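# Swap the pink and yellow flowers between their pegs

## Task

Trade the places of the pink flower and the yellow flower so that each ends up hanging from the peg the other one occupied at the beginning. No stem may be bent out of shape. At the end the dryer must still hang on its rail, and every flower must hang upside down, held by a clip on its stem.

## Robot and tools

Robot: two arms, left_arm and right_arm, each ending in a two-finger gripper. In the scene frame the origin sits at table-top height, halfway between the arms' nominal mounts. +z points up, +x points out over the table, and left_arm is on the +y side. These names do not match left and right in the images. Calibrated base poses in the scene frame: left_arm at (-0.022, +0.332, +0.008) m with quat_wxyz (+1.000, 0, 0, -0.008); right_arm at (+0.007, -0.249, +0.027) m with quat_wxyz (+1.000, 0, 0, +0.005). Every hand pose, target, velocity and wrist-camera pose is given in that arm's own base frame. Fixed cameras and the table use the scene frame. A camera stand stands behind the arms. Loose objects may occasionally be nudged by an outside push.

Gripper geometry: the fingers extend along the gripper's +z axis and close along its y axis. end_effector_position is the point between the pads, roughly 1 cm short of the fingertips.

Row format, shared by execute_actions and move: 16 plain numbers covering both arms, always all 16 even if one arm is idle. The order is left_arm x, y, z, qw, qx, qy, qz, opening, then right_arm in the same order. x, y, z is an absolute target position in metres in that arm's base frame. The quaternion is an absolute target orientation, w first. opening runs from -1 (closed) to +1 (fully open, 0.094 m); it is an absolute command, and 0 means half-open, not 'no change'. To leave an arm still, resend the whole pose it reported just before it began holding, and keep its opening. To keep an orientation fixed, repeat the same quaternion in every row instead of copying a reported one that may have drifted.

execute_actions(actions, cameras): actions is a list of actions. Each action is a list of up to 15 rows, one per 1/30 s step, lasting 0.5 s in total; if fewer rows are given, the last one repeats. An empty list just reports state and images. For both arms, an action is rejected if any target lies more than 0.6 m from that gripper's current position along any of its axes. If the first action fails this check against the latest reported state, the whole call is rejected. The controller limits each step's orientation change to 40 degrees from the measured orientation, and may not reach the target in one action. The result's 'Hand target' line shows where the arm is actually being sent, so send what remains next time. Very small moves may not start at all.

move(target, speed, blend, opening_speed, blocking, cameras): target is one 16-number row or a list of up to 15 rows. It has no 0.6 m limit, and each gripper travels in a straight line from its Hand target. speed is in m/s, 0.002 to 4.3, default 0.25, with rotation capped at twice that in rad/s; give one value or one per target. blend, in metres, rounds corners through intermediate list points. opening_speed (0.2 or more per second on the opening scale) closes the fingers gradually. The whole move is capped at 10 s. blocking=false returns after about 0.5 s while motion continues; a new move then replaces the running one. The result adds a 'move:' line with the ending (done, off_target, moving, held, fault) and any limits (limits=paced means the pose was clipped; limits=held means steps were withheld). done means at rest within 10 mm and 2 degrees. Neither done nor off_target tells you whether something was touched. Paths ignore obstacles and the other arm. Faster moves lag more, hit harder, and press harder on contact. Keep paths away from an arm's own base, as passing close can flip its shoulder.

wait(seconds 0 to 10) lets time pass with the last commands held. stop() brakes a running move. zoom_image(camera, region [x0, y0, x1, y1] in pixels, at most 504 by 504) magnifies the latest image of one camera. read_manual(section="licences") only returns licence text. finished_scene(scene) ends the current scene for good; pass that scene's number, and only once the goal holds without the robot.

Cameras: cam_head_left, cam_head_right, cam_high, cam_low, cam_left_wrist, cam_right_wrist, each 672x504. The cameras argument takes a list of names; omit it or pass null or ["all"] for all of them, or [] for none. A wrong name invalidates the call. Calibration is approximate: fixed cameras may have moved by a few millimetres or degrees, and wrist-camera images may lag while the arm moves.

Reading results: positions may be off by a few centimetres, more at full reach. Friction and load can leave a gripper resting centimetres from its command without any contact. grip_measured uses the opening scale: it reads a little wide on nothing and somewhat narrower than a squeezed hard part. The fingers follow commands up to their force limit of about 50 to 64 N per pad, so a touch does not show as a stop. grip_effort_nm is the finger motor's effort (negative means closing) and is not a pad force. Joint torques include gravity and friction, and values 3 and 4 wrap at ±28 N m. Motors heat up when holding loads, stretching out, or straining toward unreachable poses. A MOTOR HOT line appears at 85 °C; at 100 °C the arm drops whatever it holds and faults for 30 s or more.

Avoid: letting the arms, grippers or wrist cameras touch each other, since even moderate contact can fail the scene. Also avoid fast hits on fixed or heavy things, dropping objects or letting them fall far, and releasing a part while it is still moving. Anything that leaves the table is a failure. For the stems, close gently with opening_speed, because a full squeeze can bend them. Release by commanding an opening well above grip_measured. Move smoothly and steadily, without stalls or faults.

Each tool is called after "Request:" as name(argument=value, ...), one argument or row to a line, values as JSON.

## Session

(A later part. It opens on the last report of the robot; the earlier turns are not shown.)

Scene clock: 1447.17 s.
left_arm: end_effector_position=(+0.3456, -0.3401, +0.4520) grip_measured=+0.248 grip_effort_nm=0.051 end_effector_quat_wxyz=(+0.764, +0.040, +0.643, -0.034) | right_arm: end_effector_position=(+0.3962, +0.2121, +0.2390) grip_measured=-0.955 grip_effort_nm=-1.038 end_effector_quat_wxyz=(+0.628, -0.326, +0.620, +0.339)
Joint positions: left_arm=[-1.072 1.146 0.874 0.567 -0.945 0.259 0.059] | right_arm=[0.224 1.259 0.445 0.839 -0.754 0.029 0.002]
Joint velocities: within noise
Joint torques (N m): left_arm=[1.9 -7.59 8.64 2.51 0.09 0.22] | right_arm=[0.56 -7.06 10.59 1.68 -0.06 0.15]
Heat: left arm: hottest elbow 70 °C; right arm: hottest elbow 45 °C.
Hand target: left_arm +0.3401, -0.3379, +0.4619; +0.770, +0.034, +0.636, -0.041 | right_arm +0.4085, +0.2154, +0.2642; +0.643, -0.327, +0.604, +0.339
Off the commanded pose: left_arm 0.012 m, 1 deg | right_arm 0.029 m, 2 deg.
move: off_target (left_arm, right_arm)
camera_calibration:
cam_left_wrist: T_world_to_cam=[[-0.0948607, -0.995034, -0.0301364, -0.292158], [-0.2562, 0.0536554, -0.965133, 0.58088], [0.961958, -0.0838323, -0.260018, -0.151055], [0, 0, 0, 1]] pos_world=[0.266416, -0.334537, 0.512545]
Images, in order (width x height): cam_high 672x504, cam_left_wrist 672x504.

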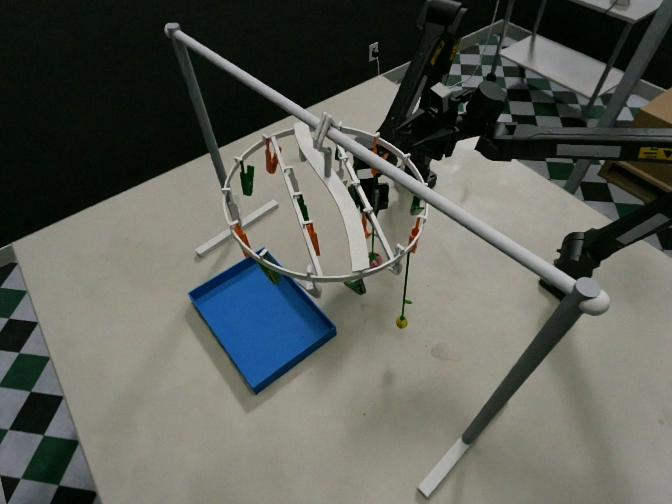

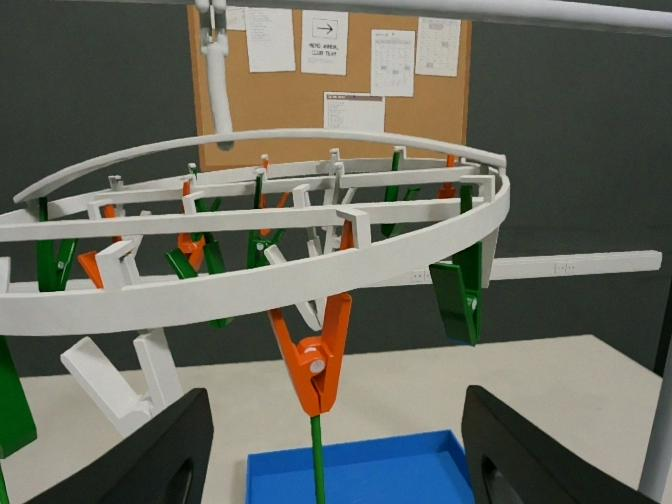

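Request:
move(
  target=[
    [0.340,-0.338,0.462,0.770,0.034,0.636,-0.041,0.25,0.398,0.2125,0.214,0.634,-0.328,0.610,0.3355,-1],
    [0.429,-0.340,0.454,0.770,0.034,0.636,-0.041,0.25,0.398,0.2125,0.214,0.634,-0.328,0.610,0.3355,-1],
    [0.431,-0.340,0.454,0.770,0.034,0.636,-0.041,-0.85,0.398,0.2125,0.214,0.634,-0.328,0.610,0.3355,-1],
  ],
  speed=0.07,
  opening_speed=0.8,
  cameras=["cam_left_wrist","cam_right_wrist","cam_high"],
)

Request:
zoom_image(
  camera="cam_high",
  region=[360, 160, 390, 200],
)

Request:
zoom_image(
  camera="cam_left_wrist",
  region=[220, 330, 460, 504],
)

Scene clock: 1459.13 s.
left_arm: end_effector_position=(+0.4213, -0.3350, +0.4294) grip_measured=-0.539 grip_effort_nm=-1.067 end_effector_quat_wxyz=(+0.762, +0.050, +0.645, -0.031) | right_arm: end_effector_position=(+0.4001, +0.2130, +0.2207) grip_measured=-0.955 grip_effort_nm=-1.028 end_effector_quat_wxyz=(+0.638, -0.329, +0.610, +0.336)
Joint positions: left_arm=[-0.897 1.258 0.919 0.567 -0.766 0.196 0.022] | right_arm=[0.224 1.356 0.429 0.982 -0.754 0.029 0.002]
Joint velocities: within noise
Joint torques (N m): left_arm=[3.14 -7 12.6 1.55 0.2 -0.07] | right_arm=[0.5 -6.48 5.37 2.47 -0.05 0.01]
Heat: left arm: hottest elbow 69 °C; right arm: hottest elbow 45 °C.
Hand target: left_arm +0.4297, -0.3388, +0.4535; +0.770, +0.034, +0.636, -0.041 | right_arm +0.3979, +0.2126, +0.2141; +0.636, -0.329, +0.612, +0.337
Off the commanded pose: left_arm 0.027 m, 3 deg | right_arm 0.007 m, 0 deg.
move: off_target (left_arm); target 3's new opening was sent with left_arm's hand 0.027 m and 3 deg from that target
camera_calibration:
cam_left_wrist: T_world_to_cam=[[-0.103824, -0.993371, -0.0493363, -0.267964], [-0.261124, 0.0750892, -0.96238, 0.586298], [0.959705, -0.0870357, -0.26719, -0.226352], [0, 0, 0, 1]] pos_world=[0.342507, -0.329913, 0.490542]
cam_right_wrist: T_world_to_cam=[[0.832695, -0.553425, 0.0184384, -0.220464], [-0.195143, -0.324454, -0.925553, 0.391737], [0.518207, 0.767105, -0.378168, -0.198464], [0, 0, 0, 1]] pos_world=[0.36287, 0.157333, 0.291585]
Images, in order (width x height): cam_high 672x504, cam_left_wrist 672x504, cam_right_wrist 672x504.

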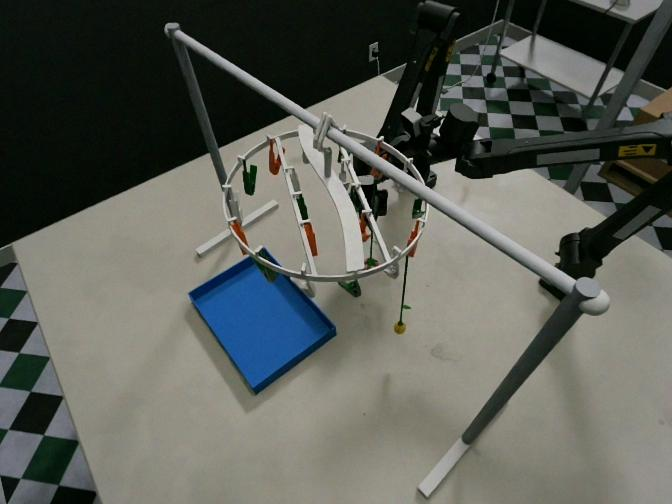

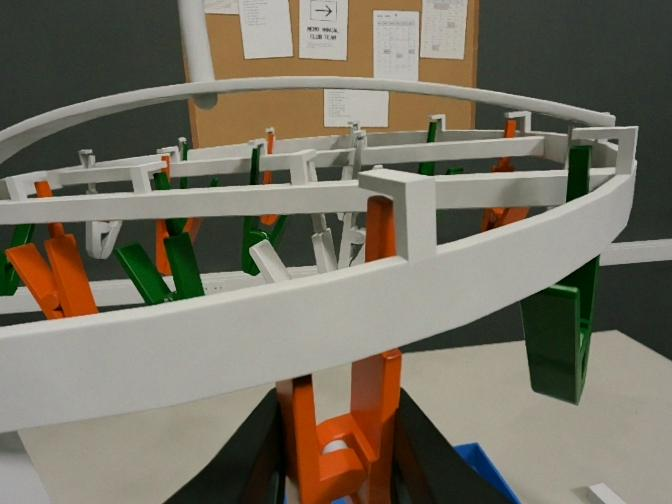

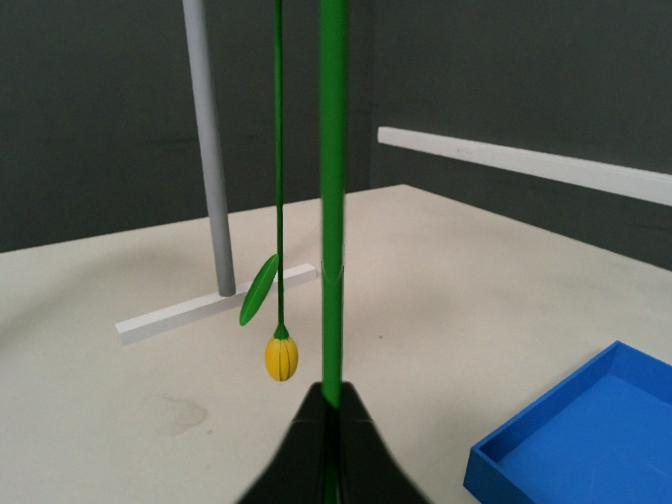

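Scaled by 12.600 from the camera's 672x504 image, which has a finer 960x720 frame.

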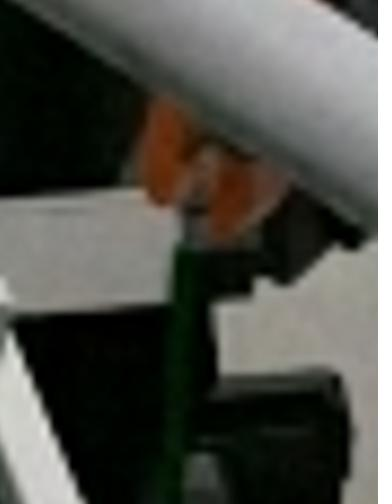

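Scaled by 2.100 from the camera's 672x504 image, which has a finer 960x720 frame.

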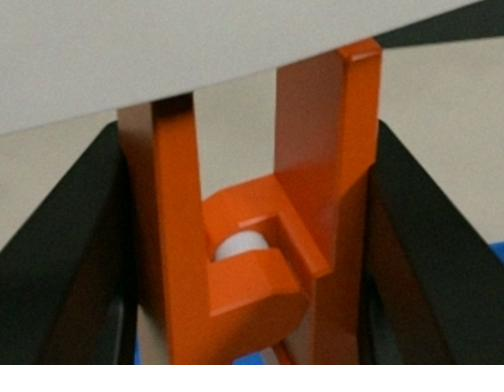

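Request:
move(
  target=[0.431,-0.340,0.454,0.770,0.034,0.636,-0.041,-0.85,0.404,0.2138,0.239,0.637,-0.328,0.607,0.3365,-1],
  speed=0.05,
  cameras=["cam_right_wrist","cam_high"],
)

Request:
zoom_image(
  camera="cam_high",
  region=[360, 160, 390, 200],
)

Scene clock: 1468.37 s.
left_arm: end_effector_position=(+0.4213, -0.3350, +0.4294) grip_measured=-0.539 grip_effort_nm=-1.062 end_effector_quat_wxyz=(+0.762, +0.050, +0.645, -0.031) | right_arm: end_effector_position=(+0.3964, +0.2123, +0.2259) grip_measured=-0.955 grip_effort_nm=-1.033 end_effector_quat_wxyz=(+0.631, -0.327, +0.617, +0.339)
Joint positions: left_arm=[-0.897 1.258 0.919 0.567 -0.766 0.196 0.022] | right_arm=[0.224 1.311 0.429 0.916 -0.756 0.029 0.002]
Joint velocities: within noise
Joint torques (N m): left_arm=[3.19 -7 12.6 1.55 0.2 -0.06] | right_arm=[0.44 -7.59 8.44 1.47 -0.07 0.05]
Heat: left arm: hottest elbow 71 °C; right arm: hottest elbow 44 °C.
Hand target: left_arm +0.4297, -0.3388, +0.4535; +0.770, +0.034, +0.636, -0.041 | right_arm +0.4036, +0.2137, +0.2391; +0.639, -0.329, +0.608, +0.337
Off the commanded pose: left_arm 0.027 m, 3 deg | right_arm 0.015 m, 1 deg.
move: off_target (left_arm, right_arm)
camera_calibration:
cam_right_wrist: T_world_to_cam=[[0.8338, -0.552053, 0.00383684, -0.215234], [-0.213775, -0.32927, -0.919718, 0.402721], [0.508996, 0.766041, -0.392561, -0.186872], [0, 0, 0, 1]] pos_world=[0.360671, 0.156935, 0.297857]
Images, in order (width x height): cam_high 672x504, cam_right_wrist 672x504.

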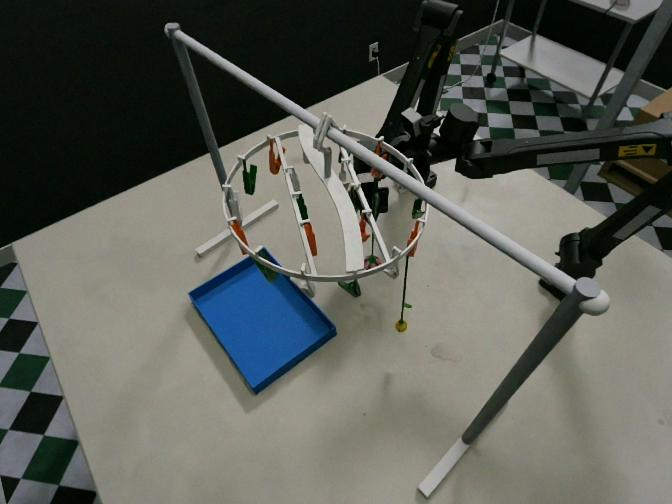

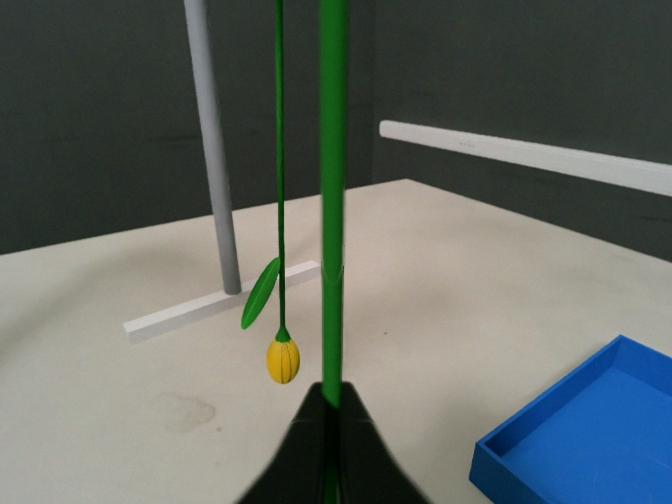

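Scaled by 12.600 from the camera's 672x504 image, which has a finer 960x720 frame.

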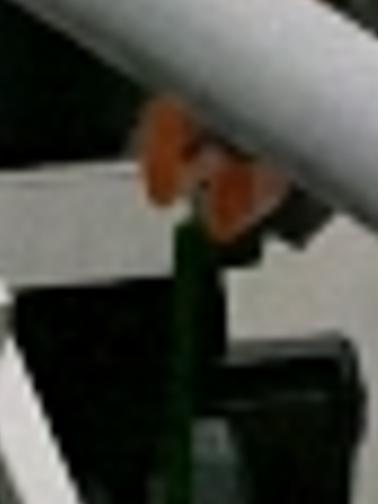

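Request:
move(
  target=[0.431,-0.340,0.454,0.770,0.034,0.636,-0.041,-0.85,0.4085,0.2142,0.251,0.640,-0.327,0.604,0.3375,-1],
  speed=0.04,
  cameras=["cam_right_wrist","cam_high"],
)

Request:
zoom_image(
  camera="cam_high",
  region=[360, 160, 390, 200],
)

Scene clock: 1471.67 s.
left_arm: end_effector_position=(+0.4213, -0.3350, +0.4294) grip_measured=-0.539 grip_effort_nm=-1.062 end_effector_quat_wxyz=(+0.762, +0.050, +0.645, -0.031) | right_arm: end_effector_position=(+0.3946, +0.2122, +0.2278) grip_measured=-0.955 grip_effort_nm=-1.028 end_effector_quat_wxyz=(+0.627, -0.327, +0.620, +0.340)
Joint positions: left_arm=[-0.897 1.258 0.919 0.567 -0.766 0.196 0.022] | right_arm=[0.224 1.293 0.429 0.889 -0.758 0.029 0.002]
Joint velocities: left_arm=[-0.005 0.005 -0.017 -0.002 -0.168 -0.007 0.001] | right_arm=[within noise]
Joint torques (N m): left_arm=[3.19 -7 12.6 1.57 0.2 -0.07] | right_arm=[0.5 -7.59 10.03 1.5 -0.08 0.13]
Heat: left arm: hottest elbow 72 °C; right arm: hottest elbow 44 °C.
Hand target: left_arm +0.4297, -0.3388, +0.4535; +0.770, +0.034, +0.636, -0.041 | right_arm +0.4072, +0.2138, +0.2511; +0.642, -0.328, +0.605, +0.338
Off the commanded pose: left_arm 0.027 m, 3 deg | right_arm 0.027 m, 2 deg.
move: off_target (left_arm, right_arm)
camera_calibration:
cam_right_wrist: T_world_to_cam=[[0.83483, -0.550501, -0.00271085, -0.213057], [-0.221664, -0.331636, -0.916996, 0.407004], [0.503909, 0.766137, -0.398886, -0.181754], [0, 0, 0, 1]] pos_world=[0.359672, 0.156938, 0.300145]
Images, in order (width x height): cam_high 672x504, cam_right_wrist 672x504.

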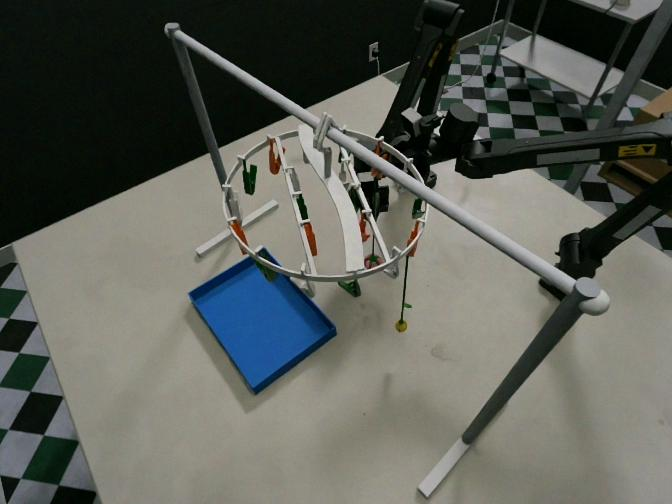

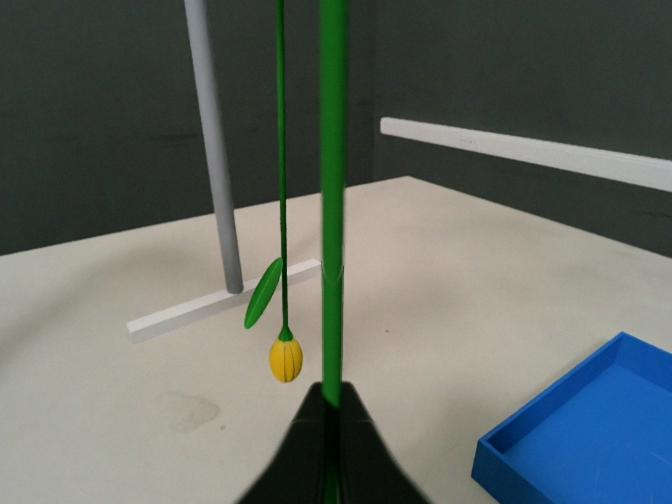

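Scaled by 12.600 from the camera's 672x504 image, which has a finer 960x720 frame.

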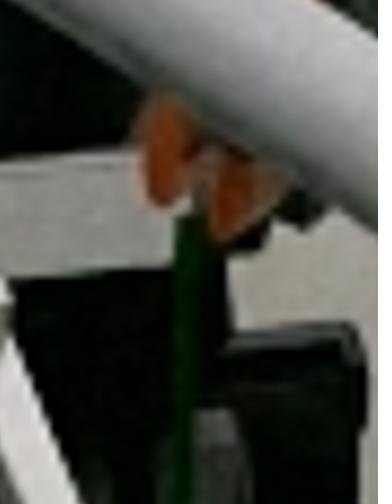

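Request:
move(
  target=[0.431,-0.340,0.454,0.770,0.034,0.636,-0.041,-0.85,0.4075,0.2142,0.261,0.641,-0.3265,0.603,0.338,-1],
  speed=0.04,
  cameras=["cam_right_wrist","cam_high","cam_left_wrist"],
)

Request:
zoom_image(
  camera="cam_high",
  region=[360, 160, 390, 200],
)

Scene clock: 1475.27 s.
left_arm: end_effector_position=(+0.4215, -0.3352, +0.4311) grip_measured=-0.539 grip_effort_nm=-1.072 end_effector_quat_wxyz=(+0.762, +0.049, +0.644, -0.032) | right_arm: end_effector_position=(+0.3937, +0.2120, +0.2353) grip_measured=-0.955 grip_effort_nm=-1.023 end_effector_quat_wxyz=(+0.627, -0.327, +0.620, +0.340)
Joint positions: left_arm=[-0.897 1.258 0.922 0.567 -0.766 0.196 0.022] | right_arm=[0.224 1.264 0.436 0.852 -0.758 0.029 0.002]
Joint velocities: within noise
Joint torques (N m): left_arm=[3.19 -7 12.41 1.55 0.21 -0.06] | right_arm=[0.44 -7.65 10.43 1.63 -0.05 0.15]
Heat: left arm: hottest elbow 72 °C; right arm: hottest elbow 44 °C.
Hand target: left_arm +0.4298, -0.3389, +0.4535; +0.770, +0.034, +0.636, -0.041 | right_arm +0.4060, +0.2137, +0.2613; +0.643, -0.327, +0.604, +0.339
Off the commanded pose: left_arm 0.025 m, 2 deg | right_arm 0.029 m, 3 deg.
move: off_target (left_arm, right_arm)
camera_calibration:
cam_left_wrist: T_world_to_cam=[[-0.103838, -0.993491, -0.0468297, -0.269148], [-0.25936, 0.072503, -0.963055, 0.58664], [0.960182, -0.0878565, -0.2652, -0.227462], [0, 0, 0, 1]] pos_world=[0.342608, -0.329914, 0.49204]
cam_right_wrist: T_world_to_cam=[[0.834809, -0.55053, -0.00327438, -0.212293], [-0.222385, -0.331766, -0.916775, 0.41394], [0.503626, 0.76606, -0.399391, -0.177898], [0, 0, 0, 1]] pos_world=[0.358872, 0.156738, 0.307744]
Images, in order (width x height): cam_high 672x504, cam_left_wrist 672x504, cam_right_wrist 672x504.

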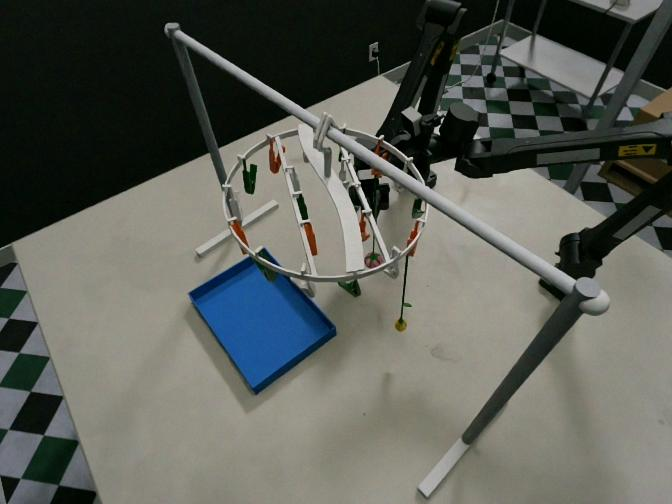

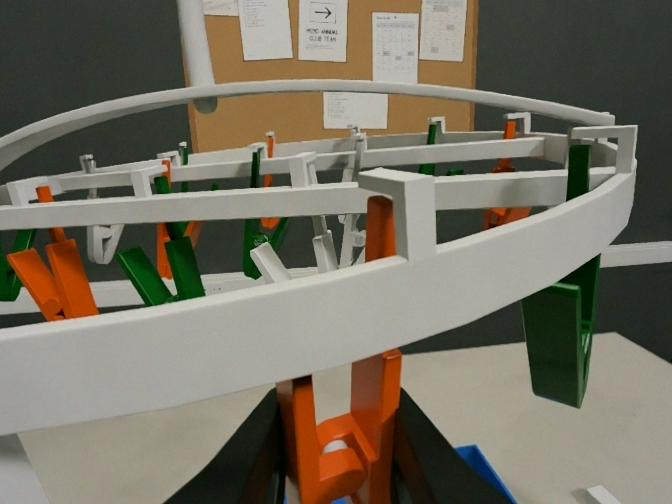

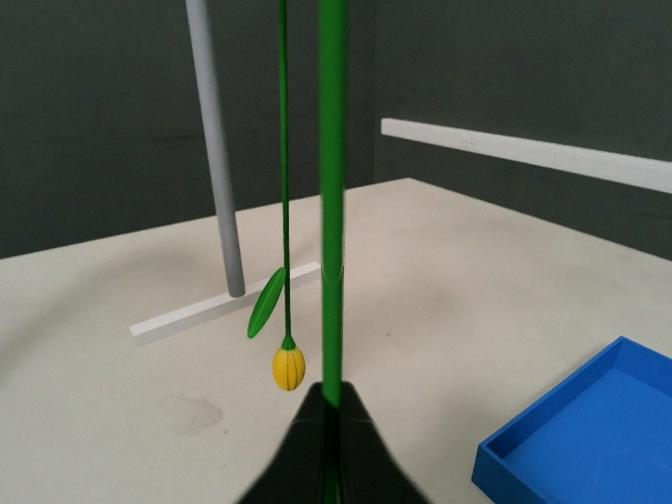

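Scaled by 12.600 from the camera's 672x504 image, which has a finer 960x720 frame.

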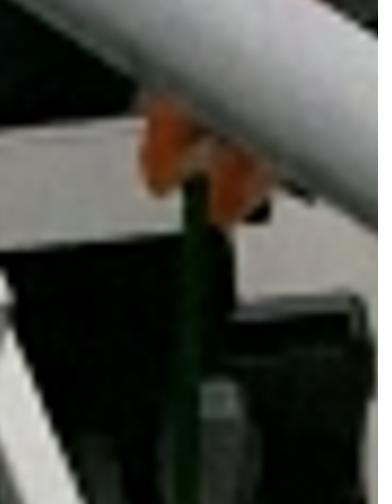

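Request:
move(
  target=[0.431,-0.340,0.454,0.770,0.034,0.636,-0.041,-0.85,0.4045,0.2085,0.240,0.638,-0.3275,0.606,0.337,-1],
  speed=0.05,
  cameras=["cam_right_wrist","cam_high","cam_left_wrist"],
)

Request:
zoom_image(
  camera="cam_high",
  region=[360, 160, 390, 200],
)

Request:
zoom_image(
  camera="cam_left_wrist",
  region=[220, 330, 460, 504],
)

Scene clock: 1488.33 s.
left_arm: end_effector_position=(+0.4215, -0.3352, +0.4313) grip_measured=-0.539 grip_effort_nm=-1.067 end_effector_quat_wxyz=(+0.763, +0.049, +0.644, -0.032) | right_arm: end_effector_position=(+0.3958, +0.2108, +0.2328) grip_measured=-0.955 grip_effort_nm=-1.033 end_effector_quat_wxyz=(+0.631, -0.330, +0.613, +0.341)
Joint positions: left_arm=[-0.897 1.258 0.922 0.567 -0.766 0.196 0.022] | right_arm=[0.216 1.291 0.436 0.896 -0.772 0.029 0.002]
Joint velocities: within noise
Joint torques (N m): left_arm=[3.14 -7 12.38 1.54 0.2 -0.07] | right_arm=[-0.21 -6.07 8.03 2.51 -0.08 0.09]
Heat: left arm: hottest elbow 73 °C; right arm: hottest elbow 45 °C.
Hand target: left_arm +0.4298, -0.3389, +0.4535; +0.770, +0.034, +0.636, -0.041 | right_arm +0.4042, +0.2084, +0.2400; +0.640, -0.328, +0.608, +0.338
Off the commanded pose: left_arm 0.025 m, 2 deg | right_arm 0.012 m, 1 deg.
move: off_target (left_arm, right_arm)
camera_calibration:
cam_left_wrist: T_world_to_cam=[[-0.103755, -0.993512, -0.0465607, -0.269307], [-0.259112, 0.0721972, -0.963145, 0.586691], [0.960258, -0.0878666, -0.264922, -0.227575], [0, 0, 0, 1]] pos_world=[0.342608, -0.329914, 0.49224]
cam_right_wrist: T_world_to_cam=[[0.838349, -0.545068, 0.0084673, -0.220016], [-0.205468, -0.330333, -0.921229, 0.405703], [0.50493, 0.770572, -0.388929, -0.18292], [0, 0, 0, 1]] pos_world=[0.360171, 0.155047, 0.304465]
Images, in order (width x height): cam_high 672x504, cam_left_wrist 672x504, cam_right_wrist 672x504.

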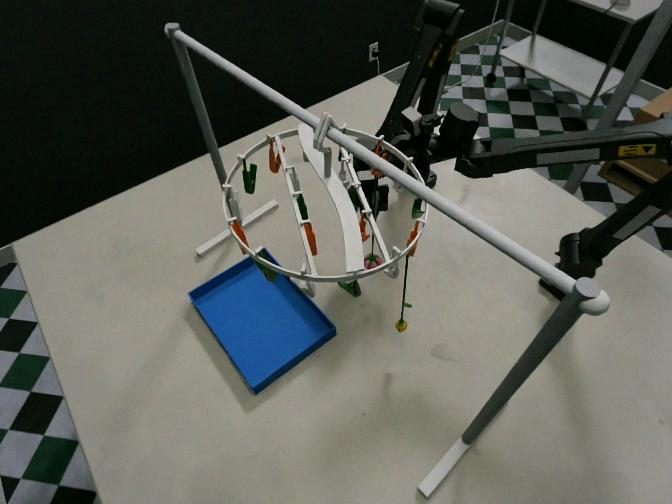

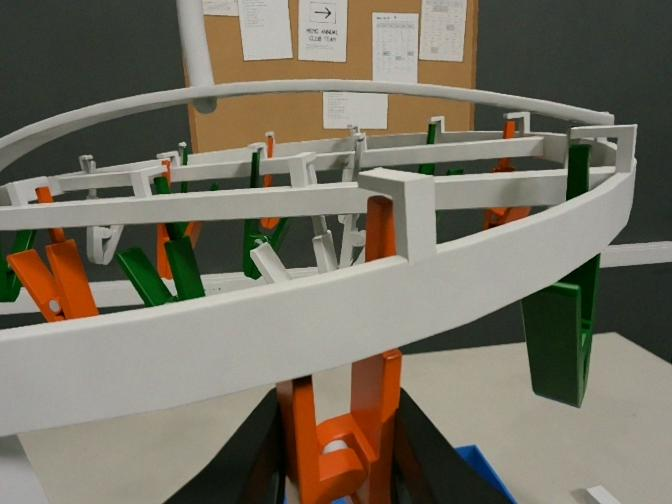

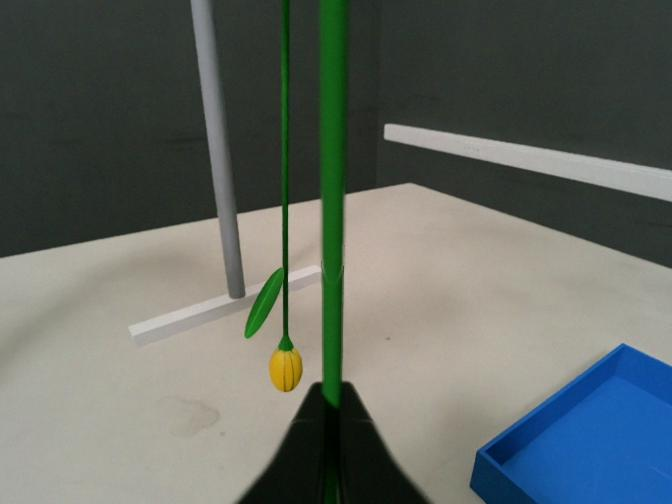

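Scaled by 12.600 from the camera's 672x504 image, which has a finer 960x720 frame.

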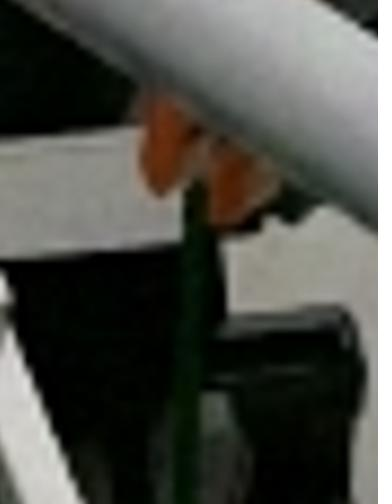

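Scaled by 2.100 from the camera's 672x504 image, which has a finer 960x720 frame.

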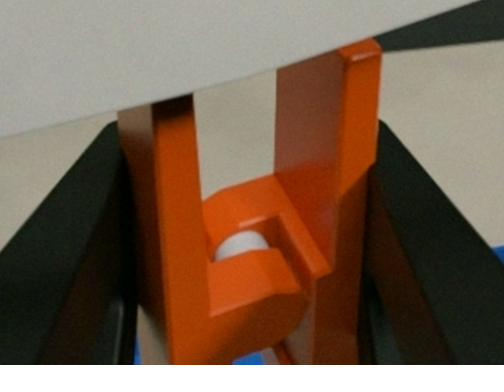

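Request:
move(
  target=[0.431,-0.340,0.454,0.770,0.034,0.636,-0.041,-0.85,0.4075,0.209,0.260,0.640,-0.327,0.604,0.3375,-1],
  speed=0.04,
  cameras=["cam_right_wrist","cam_high"],
)

Request:
zoom_image(
  camera="cam_high",
  region=[360, 160, 390, 200],
)

Scene clock: 1491.30 s.
left_arm: end_effector_position=(+0.4216, -0.3354, +0.4322) grip_measured=-0.539 grip_effort_nm=-1.062 end_effector_quat_wxyz=(+0.763, +0.049, +0.644, -0.032) | right_arm: end_effector_position=(+0.3931, +0.2099, +0.2359) grip_measured=-0.955 grip_effort_nm=-1.028 end_effector_quat_wxyz=(+0.626, -0.329, +0.619, +0.342)
Joint positions: left_arm=[-0.897 1.258 0.924 0.567 -0.766 0.196 0.022] | right_arm=[0.215 1.261 0.436 0.85 -0.773 0.029 0.002]
Joint velocities: within noise
Joint torques (N m): left_arm=[3.19 -6.95 12.33 1.54 0.21 -0.06] | right_arm=[-0.09 -7.59 10.22 1.52 -0.07 0.14]
Heat: left arm: hottest elbow 73 °C; right arm: hottest elbow 45 °C.
Hand target: left_arm +0.4299, -0.3390, +0.4537; +0.770, +0.034, +0.636, -0.041 | right_arm +0.4062, +0.2085, +0.2601; +0.642, -0.328, +0.605, +0.338
Off the commanded pose: left_arm 0.024 m, 2 deg | right_arm 0.028 m, 2 deg.
move: off_target (left_arm, right_arm)
camera_calibration:
cam_right_wrist: T_world_to_cam=[[0.838382, -0.545076, -0.00277155, -0.21558], [-0.21984, -0.333474, -0.916769, 0.413013], [0.498785, 0.769212, -0.399408, -0.174497], [0, 0, 0, 1]] pos_world=[0.358572, 0.154447, 0.308344]
Images, in order (width x height): cam_high 672x504, cam_right_wrist 672x504.

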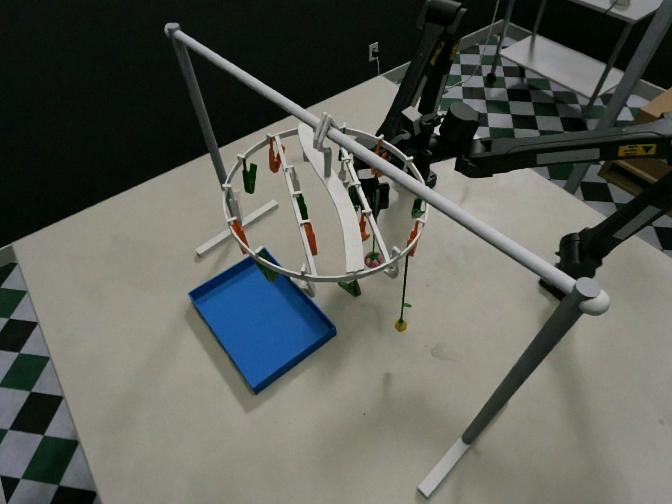

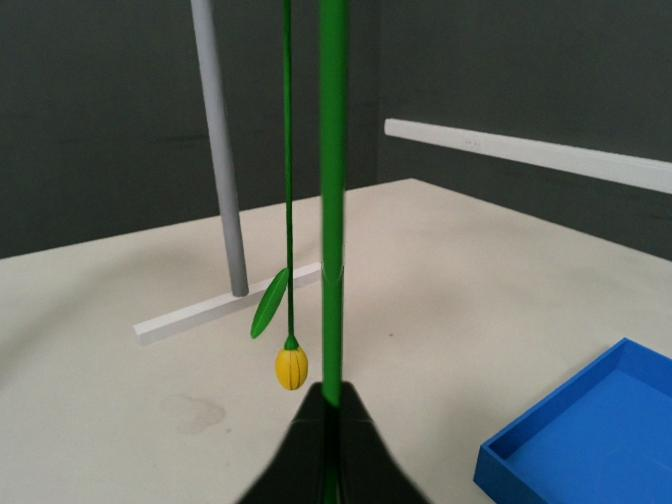

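Scaled by 12.600 from the camera's 672x504 image, which has a finer 960x720 frame.

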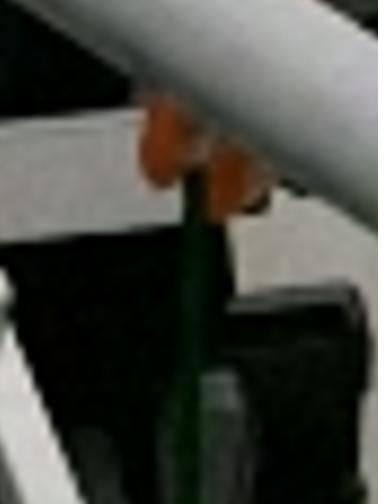

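Request:
move(
  target=[0.431,-0.340,0.454,0.770,0.034,0.636,-0.041,0.0,0.4075,0.209,0.260,0.640,-0.327,0.604,0.3375,-1],
  speed=0.03,
  opening_speed=0.5,
  cameras=[],
)

Request:
move(
  target=[
    [0.431,-0.340,0.454,0.770,0.034,0.636,-0.041,0.25,0.4075,0.209,0.260,0.640,-0.327,0.604,0.3375,-1],
    [0.340,-0.338,0.462,0.770,0.034,0.636,-0.041,0.25,0.4075,0.209,0.260,0.640,-0.327,0.604,0.3375,-1],
  ],
  speed=0.06,
  cameras=["cam_left_wrist","cam_high"],
)

Request:
zoom_image(
  camera="cam_left_wrist",
  region=[270, 330, 390, 450],
)

Scene clock: 1499.80 s.
left_arm: end_effector_position=(+0.4217, -0.3355, +0.4320) grip_measured=-0.003 grip_effort_nm=0.051 end_effector_quat_wxyz=(+0.763, +0.049, +0.644, -0.032) | right_arm: end_effector_position=(+0.3929, +0.2098, +0.2361) grip_measured=-0.955 grip_effort_nm=-1.033 end_effector_quat_wxyz=(+0.626, -0.329, +0.619, +0.342)
Joint positions: left_arm=[-0.897 1.259 0.924 0.567 -0.766 0.196 0.047] | right_arm=[0.215 1.26 0.436 0.848 -0.773 0.029 0.002]
Joint velocities: within noise
Joint torques (N m): left_arm=[3.19 -7 12.31 1.55 0.2 -0.07] | right_arm=[-0.21 -7.53 10.22 1.62 -0.07 0.15]
Heat: left arm: hottest elbow 72 °C; right arm: hottest elbow 46 °C.
Hand target: left_arm +0.4299, -0.3391, +0.4536; +0.770, +0.034, +0.636, -0.041 | right_arm +0.4062, +0.2085, +0.2601; +0.642, -0.328, +0.605, +0.338
Off the commanded pose: left_arm 0.024 m, 2 deg | right_arm 0.028 m, 2 deg.
move: off_target (left_arm, right_arm)
No camera images: "cameras" was empty.

Scene clock: 1502.63 s.
left_arm: end_effector_position=(+0.3456, -0.3402, +0.4518) grip_measured=+0.248 grip_effort_nm=0.051 end_effector_quat_wxyz=(+0.764, +0.040, +0.643, -0.033) | right_arm: end_effector_position=(+0.3927, +0.2097, +0.2372) grip_measured=-0.955 grip_effort_nm=-1.033 end_effector_quat_wxyz=(+0.627, -0.329, +0.618, +0.342)
Joint positions: left_arm=[-1.072 1.146 0.874 0.567 -0.945 0.259 0.059] | right_arm=[0.215 1.257 0.436 0.848 -0.773 0.029 0.002]
Joint velocities: within noise
Joint torques (N m): left_arm=[1.96 -7.65 8.69 2.43 0.08 0.18] | right_arm=[-0.15 -7.06 10.19 1.65 -0.06 0.11]
Heat: left arm: hottest elbow 72 °C; right arm: hottest elbow 46 °C.
Hand target: left_arm +0.3401, -0.3379, +0.4618; +0.770, +0.034, +0.636, -0.041 | right_arm +0.4062, +0.2085, +0.2602; +0.642, -0.328, +0.605, +0.338
Off the commanded pose: left_arm 0.012 m, 2 deg | right_arm 0.027 m, 2 deg.
move: off_target (left_arm, right_arm)
camera_calibration:
cam_left_wrist: T_world_to_cam=[[-0.0948768, -0.995021, -0.0305365, -0.292049], [-0.256376, 0.054063, -0.965064, 0.58084], [0.961909, -0.0837334, -0.260228, -0.150961], [0, 0, 0, 1]] pos_world=[0.266415, -0.334637, 0.512345]
Images, in order (width x height): cam_high 672x504, cam_left_wrist 672x504.

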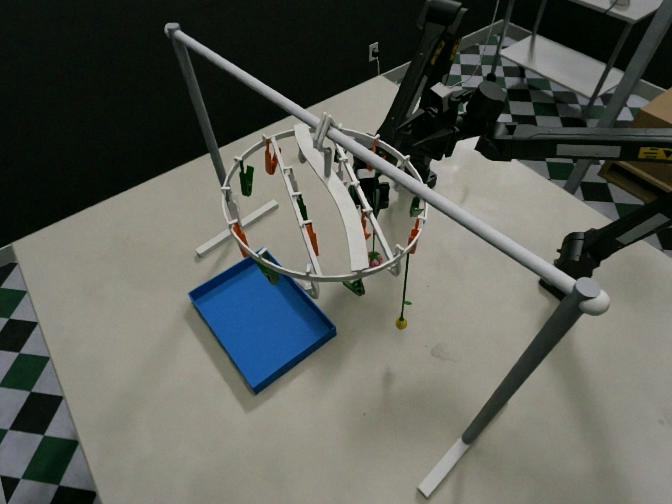

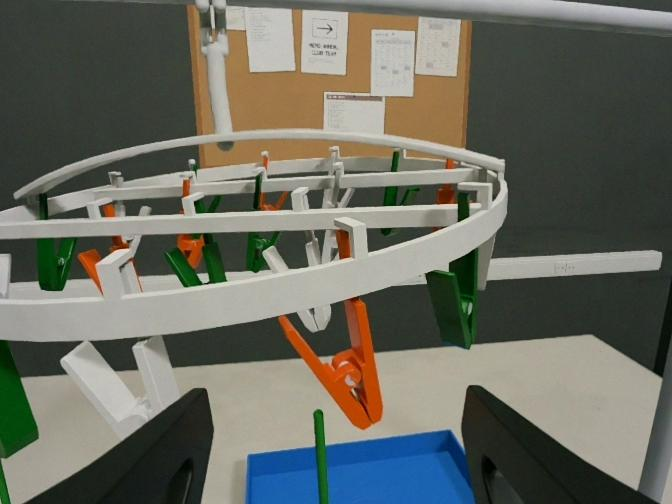

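Scaled by 4.200 from the camera's 672x504 image, which has a finer 960x720 frame.

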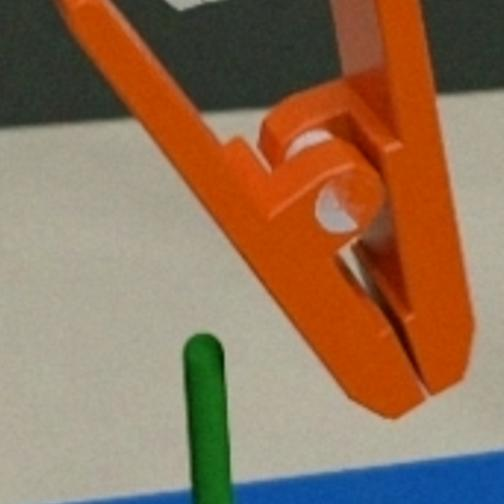

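Request:
move(
  target=[
    [0.340,-0.338,0.462,0.770,0.034,0.636,-0.041,0.25,0.400,0.216,0.214,0.634,-0.328,0.610,0.3355,-1],
    [0.429,-0.340,0.454,0.770,0.034,0.636,-0.041,0.25,0.400,0.216,0.214,0.634,-0.328,0.610,0.3355,-1],
    [0.431,-0.340,0.454,0.770,0.034,0.636,-0.041,-0.85,0.400,0.216,0.214,0.634,-0.328,0.610,0.3355,-1],
  ],
  speed=0.07,
  opening_speed=0.8,
  cameras=[],
)

Request:
move(
  target=[0.431,-0.340,0.454,0.770,0.034,0.636,-0.041,-0.85,0.410,0.2165,0.239,0.637,-0.328,0.607,0.3365,-1],
  speed=0.05,
  cameras=["cam_left_wrist","cam_right_wrist","cam_high"],
)

Request:
zoom_image(
  camera="cam_high",
  region=[360, 160, 390, 200],
)

Request:
zoom_image(
  camera="cam_left_wrist",
  region=[220, 330, 460, 504],
)

Scene clock: 1515.03 s.
left_arm: end_effector_position=(+0.4213, -0.3351, +0.4294) grip_measured=-0.540 grip_effort_nm=-1.067 end_effector_quat_wxyz=(+0.762, +0.050, +0.645, -0.031) | right_arm: end_effector_position=(+0.4037, +0.2125, +0.2207) grip_measured=-0.955 grip_effort_nm=-1.038 end_effector_quat_wxyz=(+0.639, -0.326, +0.611, +0.334)
Joint positions: left_arm=[-0.897 1.258 0.919 0.567 -0.766 0.196 0.022] | right_arm=[0.223 1.362 0.436 0.982 -0.748 0.029 0.002]
Joint velocities: within noise
Joint torques (N m): left_arm=[3.14 -7 12.6 1.57 0.2 -0.07] | right_arm=[1.26 -6.59 5.37 2.47 0.1 0]
Heat: left arm: hottest elbow 71 °C; right arm: hottest elbow 46 °C.
Hand target: left_arm +0.4297, -0.3389, +0.4535; +0.770, +0.034, +0.636, -0.041 | right_arm +0.4000, +0.2158, +0.2141; +0.636, -0.329, +0.612, +0.336
Off the commanded pose: left_arm 0.027 m, 3 deg | right_arm 0.008 m, 1 deg.
move: off_target (left_arm); target 3's new opening was sent with left_arm's hand 0.027 m and 3 deg from that target
No camera images: "cameras" was empty.

Scene clock: 1516.13 s.
left_arm: end_effector_position=(+0.4213, -0.3351, +0.4294) grip_measured=-0.540 grip_effort_nm=-1.067 end_effector_quat_wxyz=(+0.762, +0.050, +0.645, -0.031) | right_arm: end_effector_position=(+0.4007, +0.2123, +0.2217) grip_measured=-0.955 grip_effort_nm=-1.033 end_effector_quat_wxyz=(+0.628, -0.325, +0.621, +0.338)
Joint positions: left_arm=[-0.897 1.258 0.919 0.567 -0.766 0.196 0.022] | right_arm=[0.223 1.329 0.436 0.918 -0.752 0.029 0.002]
Joint velocities: within noise
Joint torques (N m): left_arm=[3.14 -7 12.6 1.55 0.2 -0.07] | right_arm=[0.73 -7.88 9.01 1.58 -0.08 0.06]
Heat: left arm: hottest elbow 71 °C; right arm: hottest elbow 46 °C.
Hand target: left_arm +0.4297, -0.3389, +0.4535; +0.770, +0.034, +0.636, -0.041 | right_arm +0.4093, +0.2161, +0.2391; +0.639, -0.329, +0.608, +0.337
Off the commanded pose: left_arm 0.027 m, 3 deg | right_arm 0.020 m, 2 deg.
move: off_target (left_arm, right_arm)
camera_calibration:
cam_left_wrist: T_world_to_cam=[[-0.104164, -0.993329, -0.0494616, -0.267772], [-0.26108, 0.075298, -0.962376, 0.586349], [0.959681, -0.0873312, -0.267182, -0.226445], [0, 0, 0, 1]] pos_world=[0.342507, -0.329912, 0.490542]
cam_right_wrist: T_world_to_cam=[[0.83106, -0.556175, -0.00284707, -0.215361], [-0.223977, -0.329981, -0.917031, 0.403457], [0.509091, 0.762746, -0.398805, -0.188626], [0, 0, 0, 1]] pos_world=[0.365371, 0.157229, 0.294144]
Images, in order (width x height): cam_high 672x504, cam_left_wrist 672x504, cam_right_wrist 672x504.

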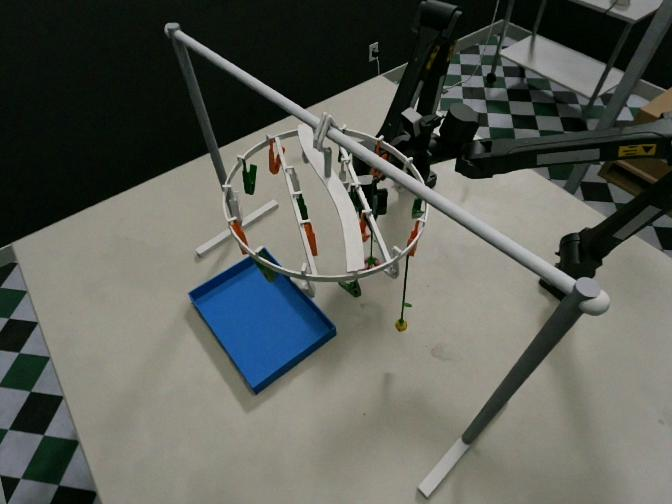

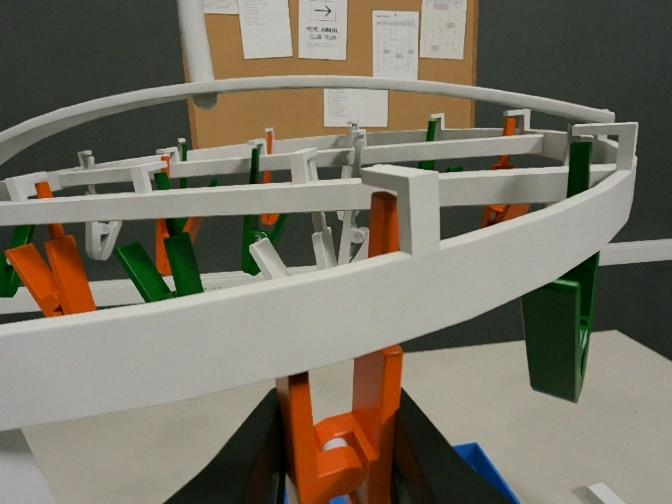

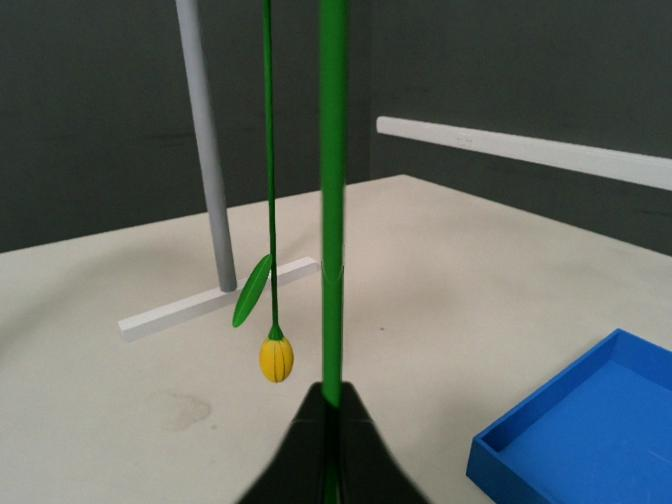

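Scaled by 12.600 from the camera's 672x504 image, which has a finer 960x720 frame.

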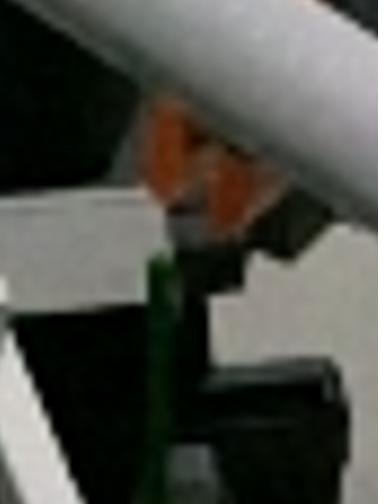

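Scaled by 2.100 from the camera's 672x504 image, which has a finer 960x720 frame.

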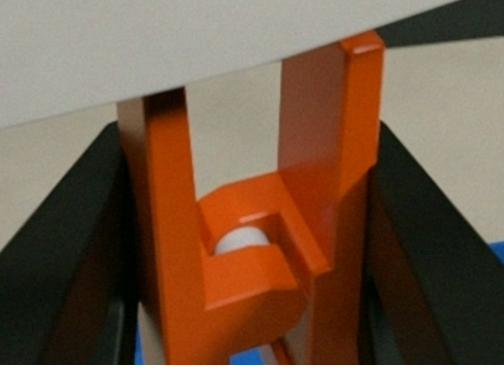

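Request:
move(
  target=[0.431,-0.340,0.454,0.770,0.034,0.636,-0.041,-0.85,0.404,0.2150,0.242,0.637,-0.328,0.607,0.3365,-1],
  speed=0.05,
  cameras=["cam_high"],
)

Request:
zoom_image(
  camera="cam_high",
  region=[360, 160, 390, 200],
)

Scene clock: 1521.93 s.
left_arm: end_effector_position=(+0.4213, -0.3351, +0.4294) grip_measured=-0.540 grip_effort_nm=-1.062 end_effector_quat_wxyz=(+0.762, +0.050, +0.645, -0.031) | right_arm: end_effector_position=(+0.3984, +0.2118, +0.2294) grip_measured=-0.955 grip_effort_nm=-1.033 end_effector_quat_wxyz=(+0.632, -0.326, +0.617, +0.337)
Joint positions: left_arm=[-0.897 1.258 0.919 0.567 -0.766 0.196 0.022] | right_arm=[0.223 1.303 0.436 0.903 -0.752 0.029 0.002]
Joint velocities: within noise
Joint torques (N m): left_arm=[3.19 -7 12.6 1.57 0.2 -0.07] | right_arm=[0.91 -7.59 8.39 1.52 -0.07 0.07]
Heat: left arm: hottest elbow 72 °C; right arm: hottest elbow 47 °C.
Hand target: left_arm +0.4297, -0.3389, +0.4535; +0.770, +0.034, +0.636, -0.041 | right_arm +0.4037, +0.2148, +0.2421; +0.639, -0.329, +0.608, +0.337
Off the commanded pose: left_arm 0.027 m, 3 deg | right_arm 0.014 m, 1 deg.
move: off_target (left_arm, right_arm)
Images, in order (width x height): cam_high 672x504.

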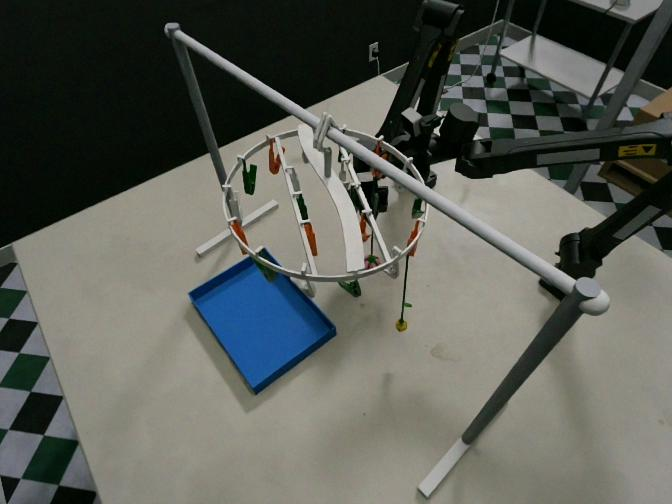

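Scaled by 12.600 from the camera's 672x504 image, which has a finer 960x720 frame.

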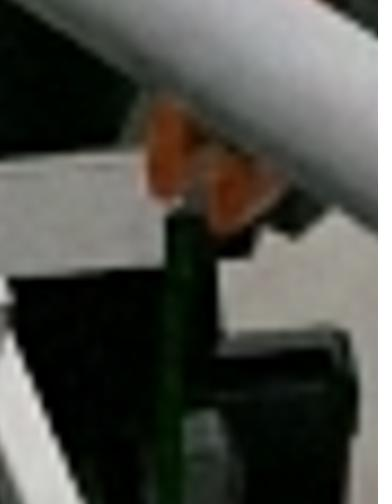

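Request:
move(
  target=[0.431,-0.340,0.454,0.770,0.034,0.636,-0.041,-0.85,0.4035,0.2150,0.250,0.639,-0.327,0.605,0.337,-1],
  speed=0.04,
  cameras=["cam_high"],
)

Request:
zoom_image(
  camera="cam_high",
  region=[360, 160, 390, 200],
)

Scene clock: 1524.63 s.
left_arm: end_effector_position=(+0.4213, -0.3351, +0.4294) grip_measured=-0.540 grip_effort_nm=-1.067 end_effector_quat_wxyz=(+0.762, +0.050, +0.645, -0.031) | right_arm: end_effector_position=(+0.3964, +0.2113, +0.2342) grip_measured=-0.955 grip_effort_nm=-1.033 end_effector_quat_wxyz=(+0.632, -0.326, +0.617, +0.337)
Joint positions: left_arm=[-0.897 1.258 0.919 0.567 -0.766 0.196 0.022] | right_arm=[0.223 1.282 0.436 0.883 -0.752 0.029 0.002]
Joint velocities: within noise
Joint torques (N m): left_arm=[3.14 -7 12.59 1.55 0.2 -0.07] | right_arm=[0.73 -7.77 8.94 1.51 -0.01 0.11]
Heat: left arm: hottest elbow 73 °C; right arm: hottest elbow 46 °C.
Hand target: left_arm +0.4297, -0.3389, +0.4535; +0.770, +0.034, +0.636, -0.041 | right_arm +0.4030, +0.2147, +0.2502; +0.641, -0.328, +0.606, +0.338
Off the commanded pose: left_arm 0.027 m, 3 deg | right_arm 0.018 m, 2 deg.
move: off_target (left_arm, right_arm)
Images, in order (width x height): cam_high 672x504.

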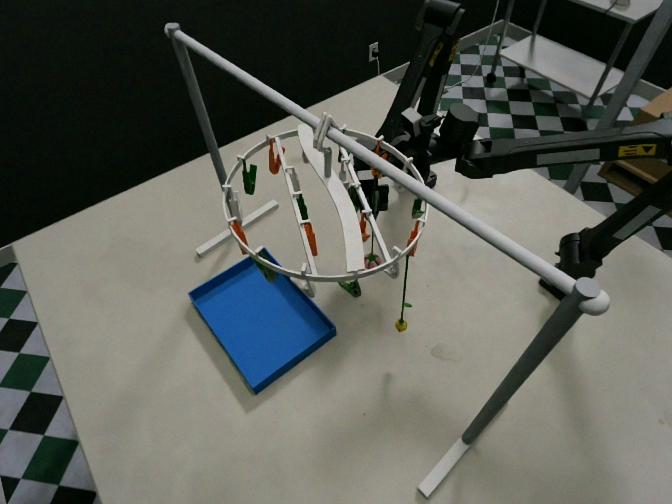

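Scaled by 12.600 from the camera's 672x504 image, which has a finer 960x720 frame.

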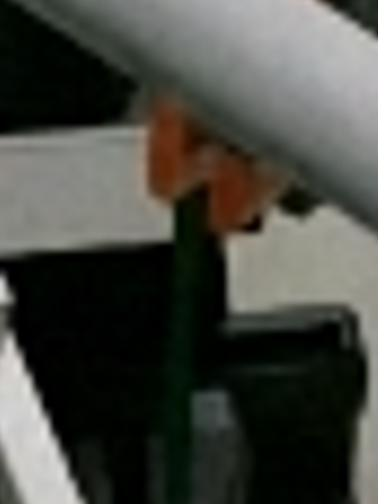

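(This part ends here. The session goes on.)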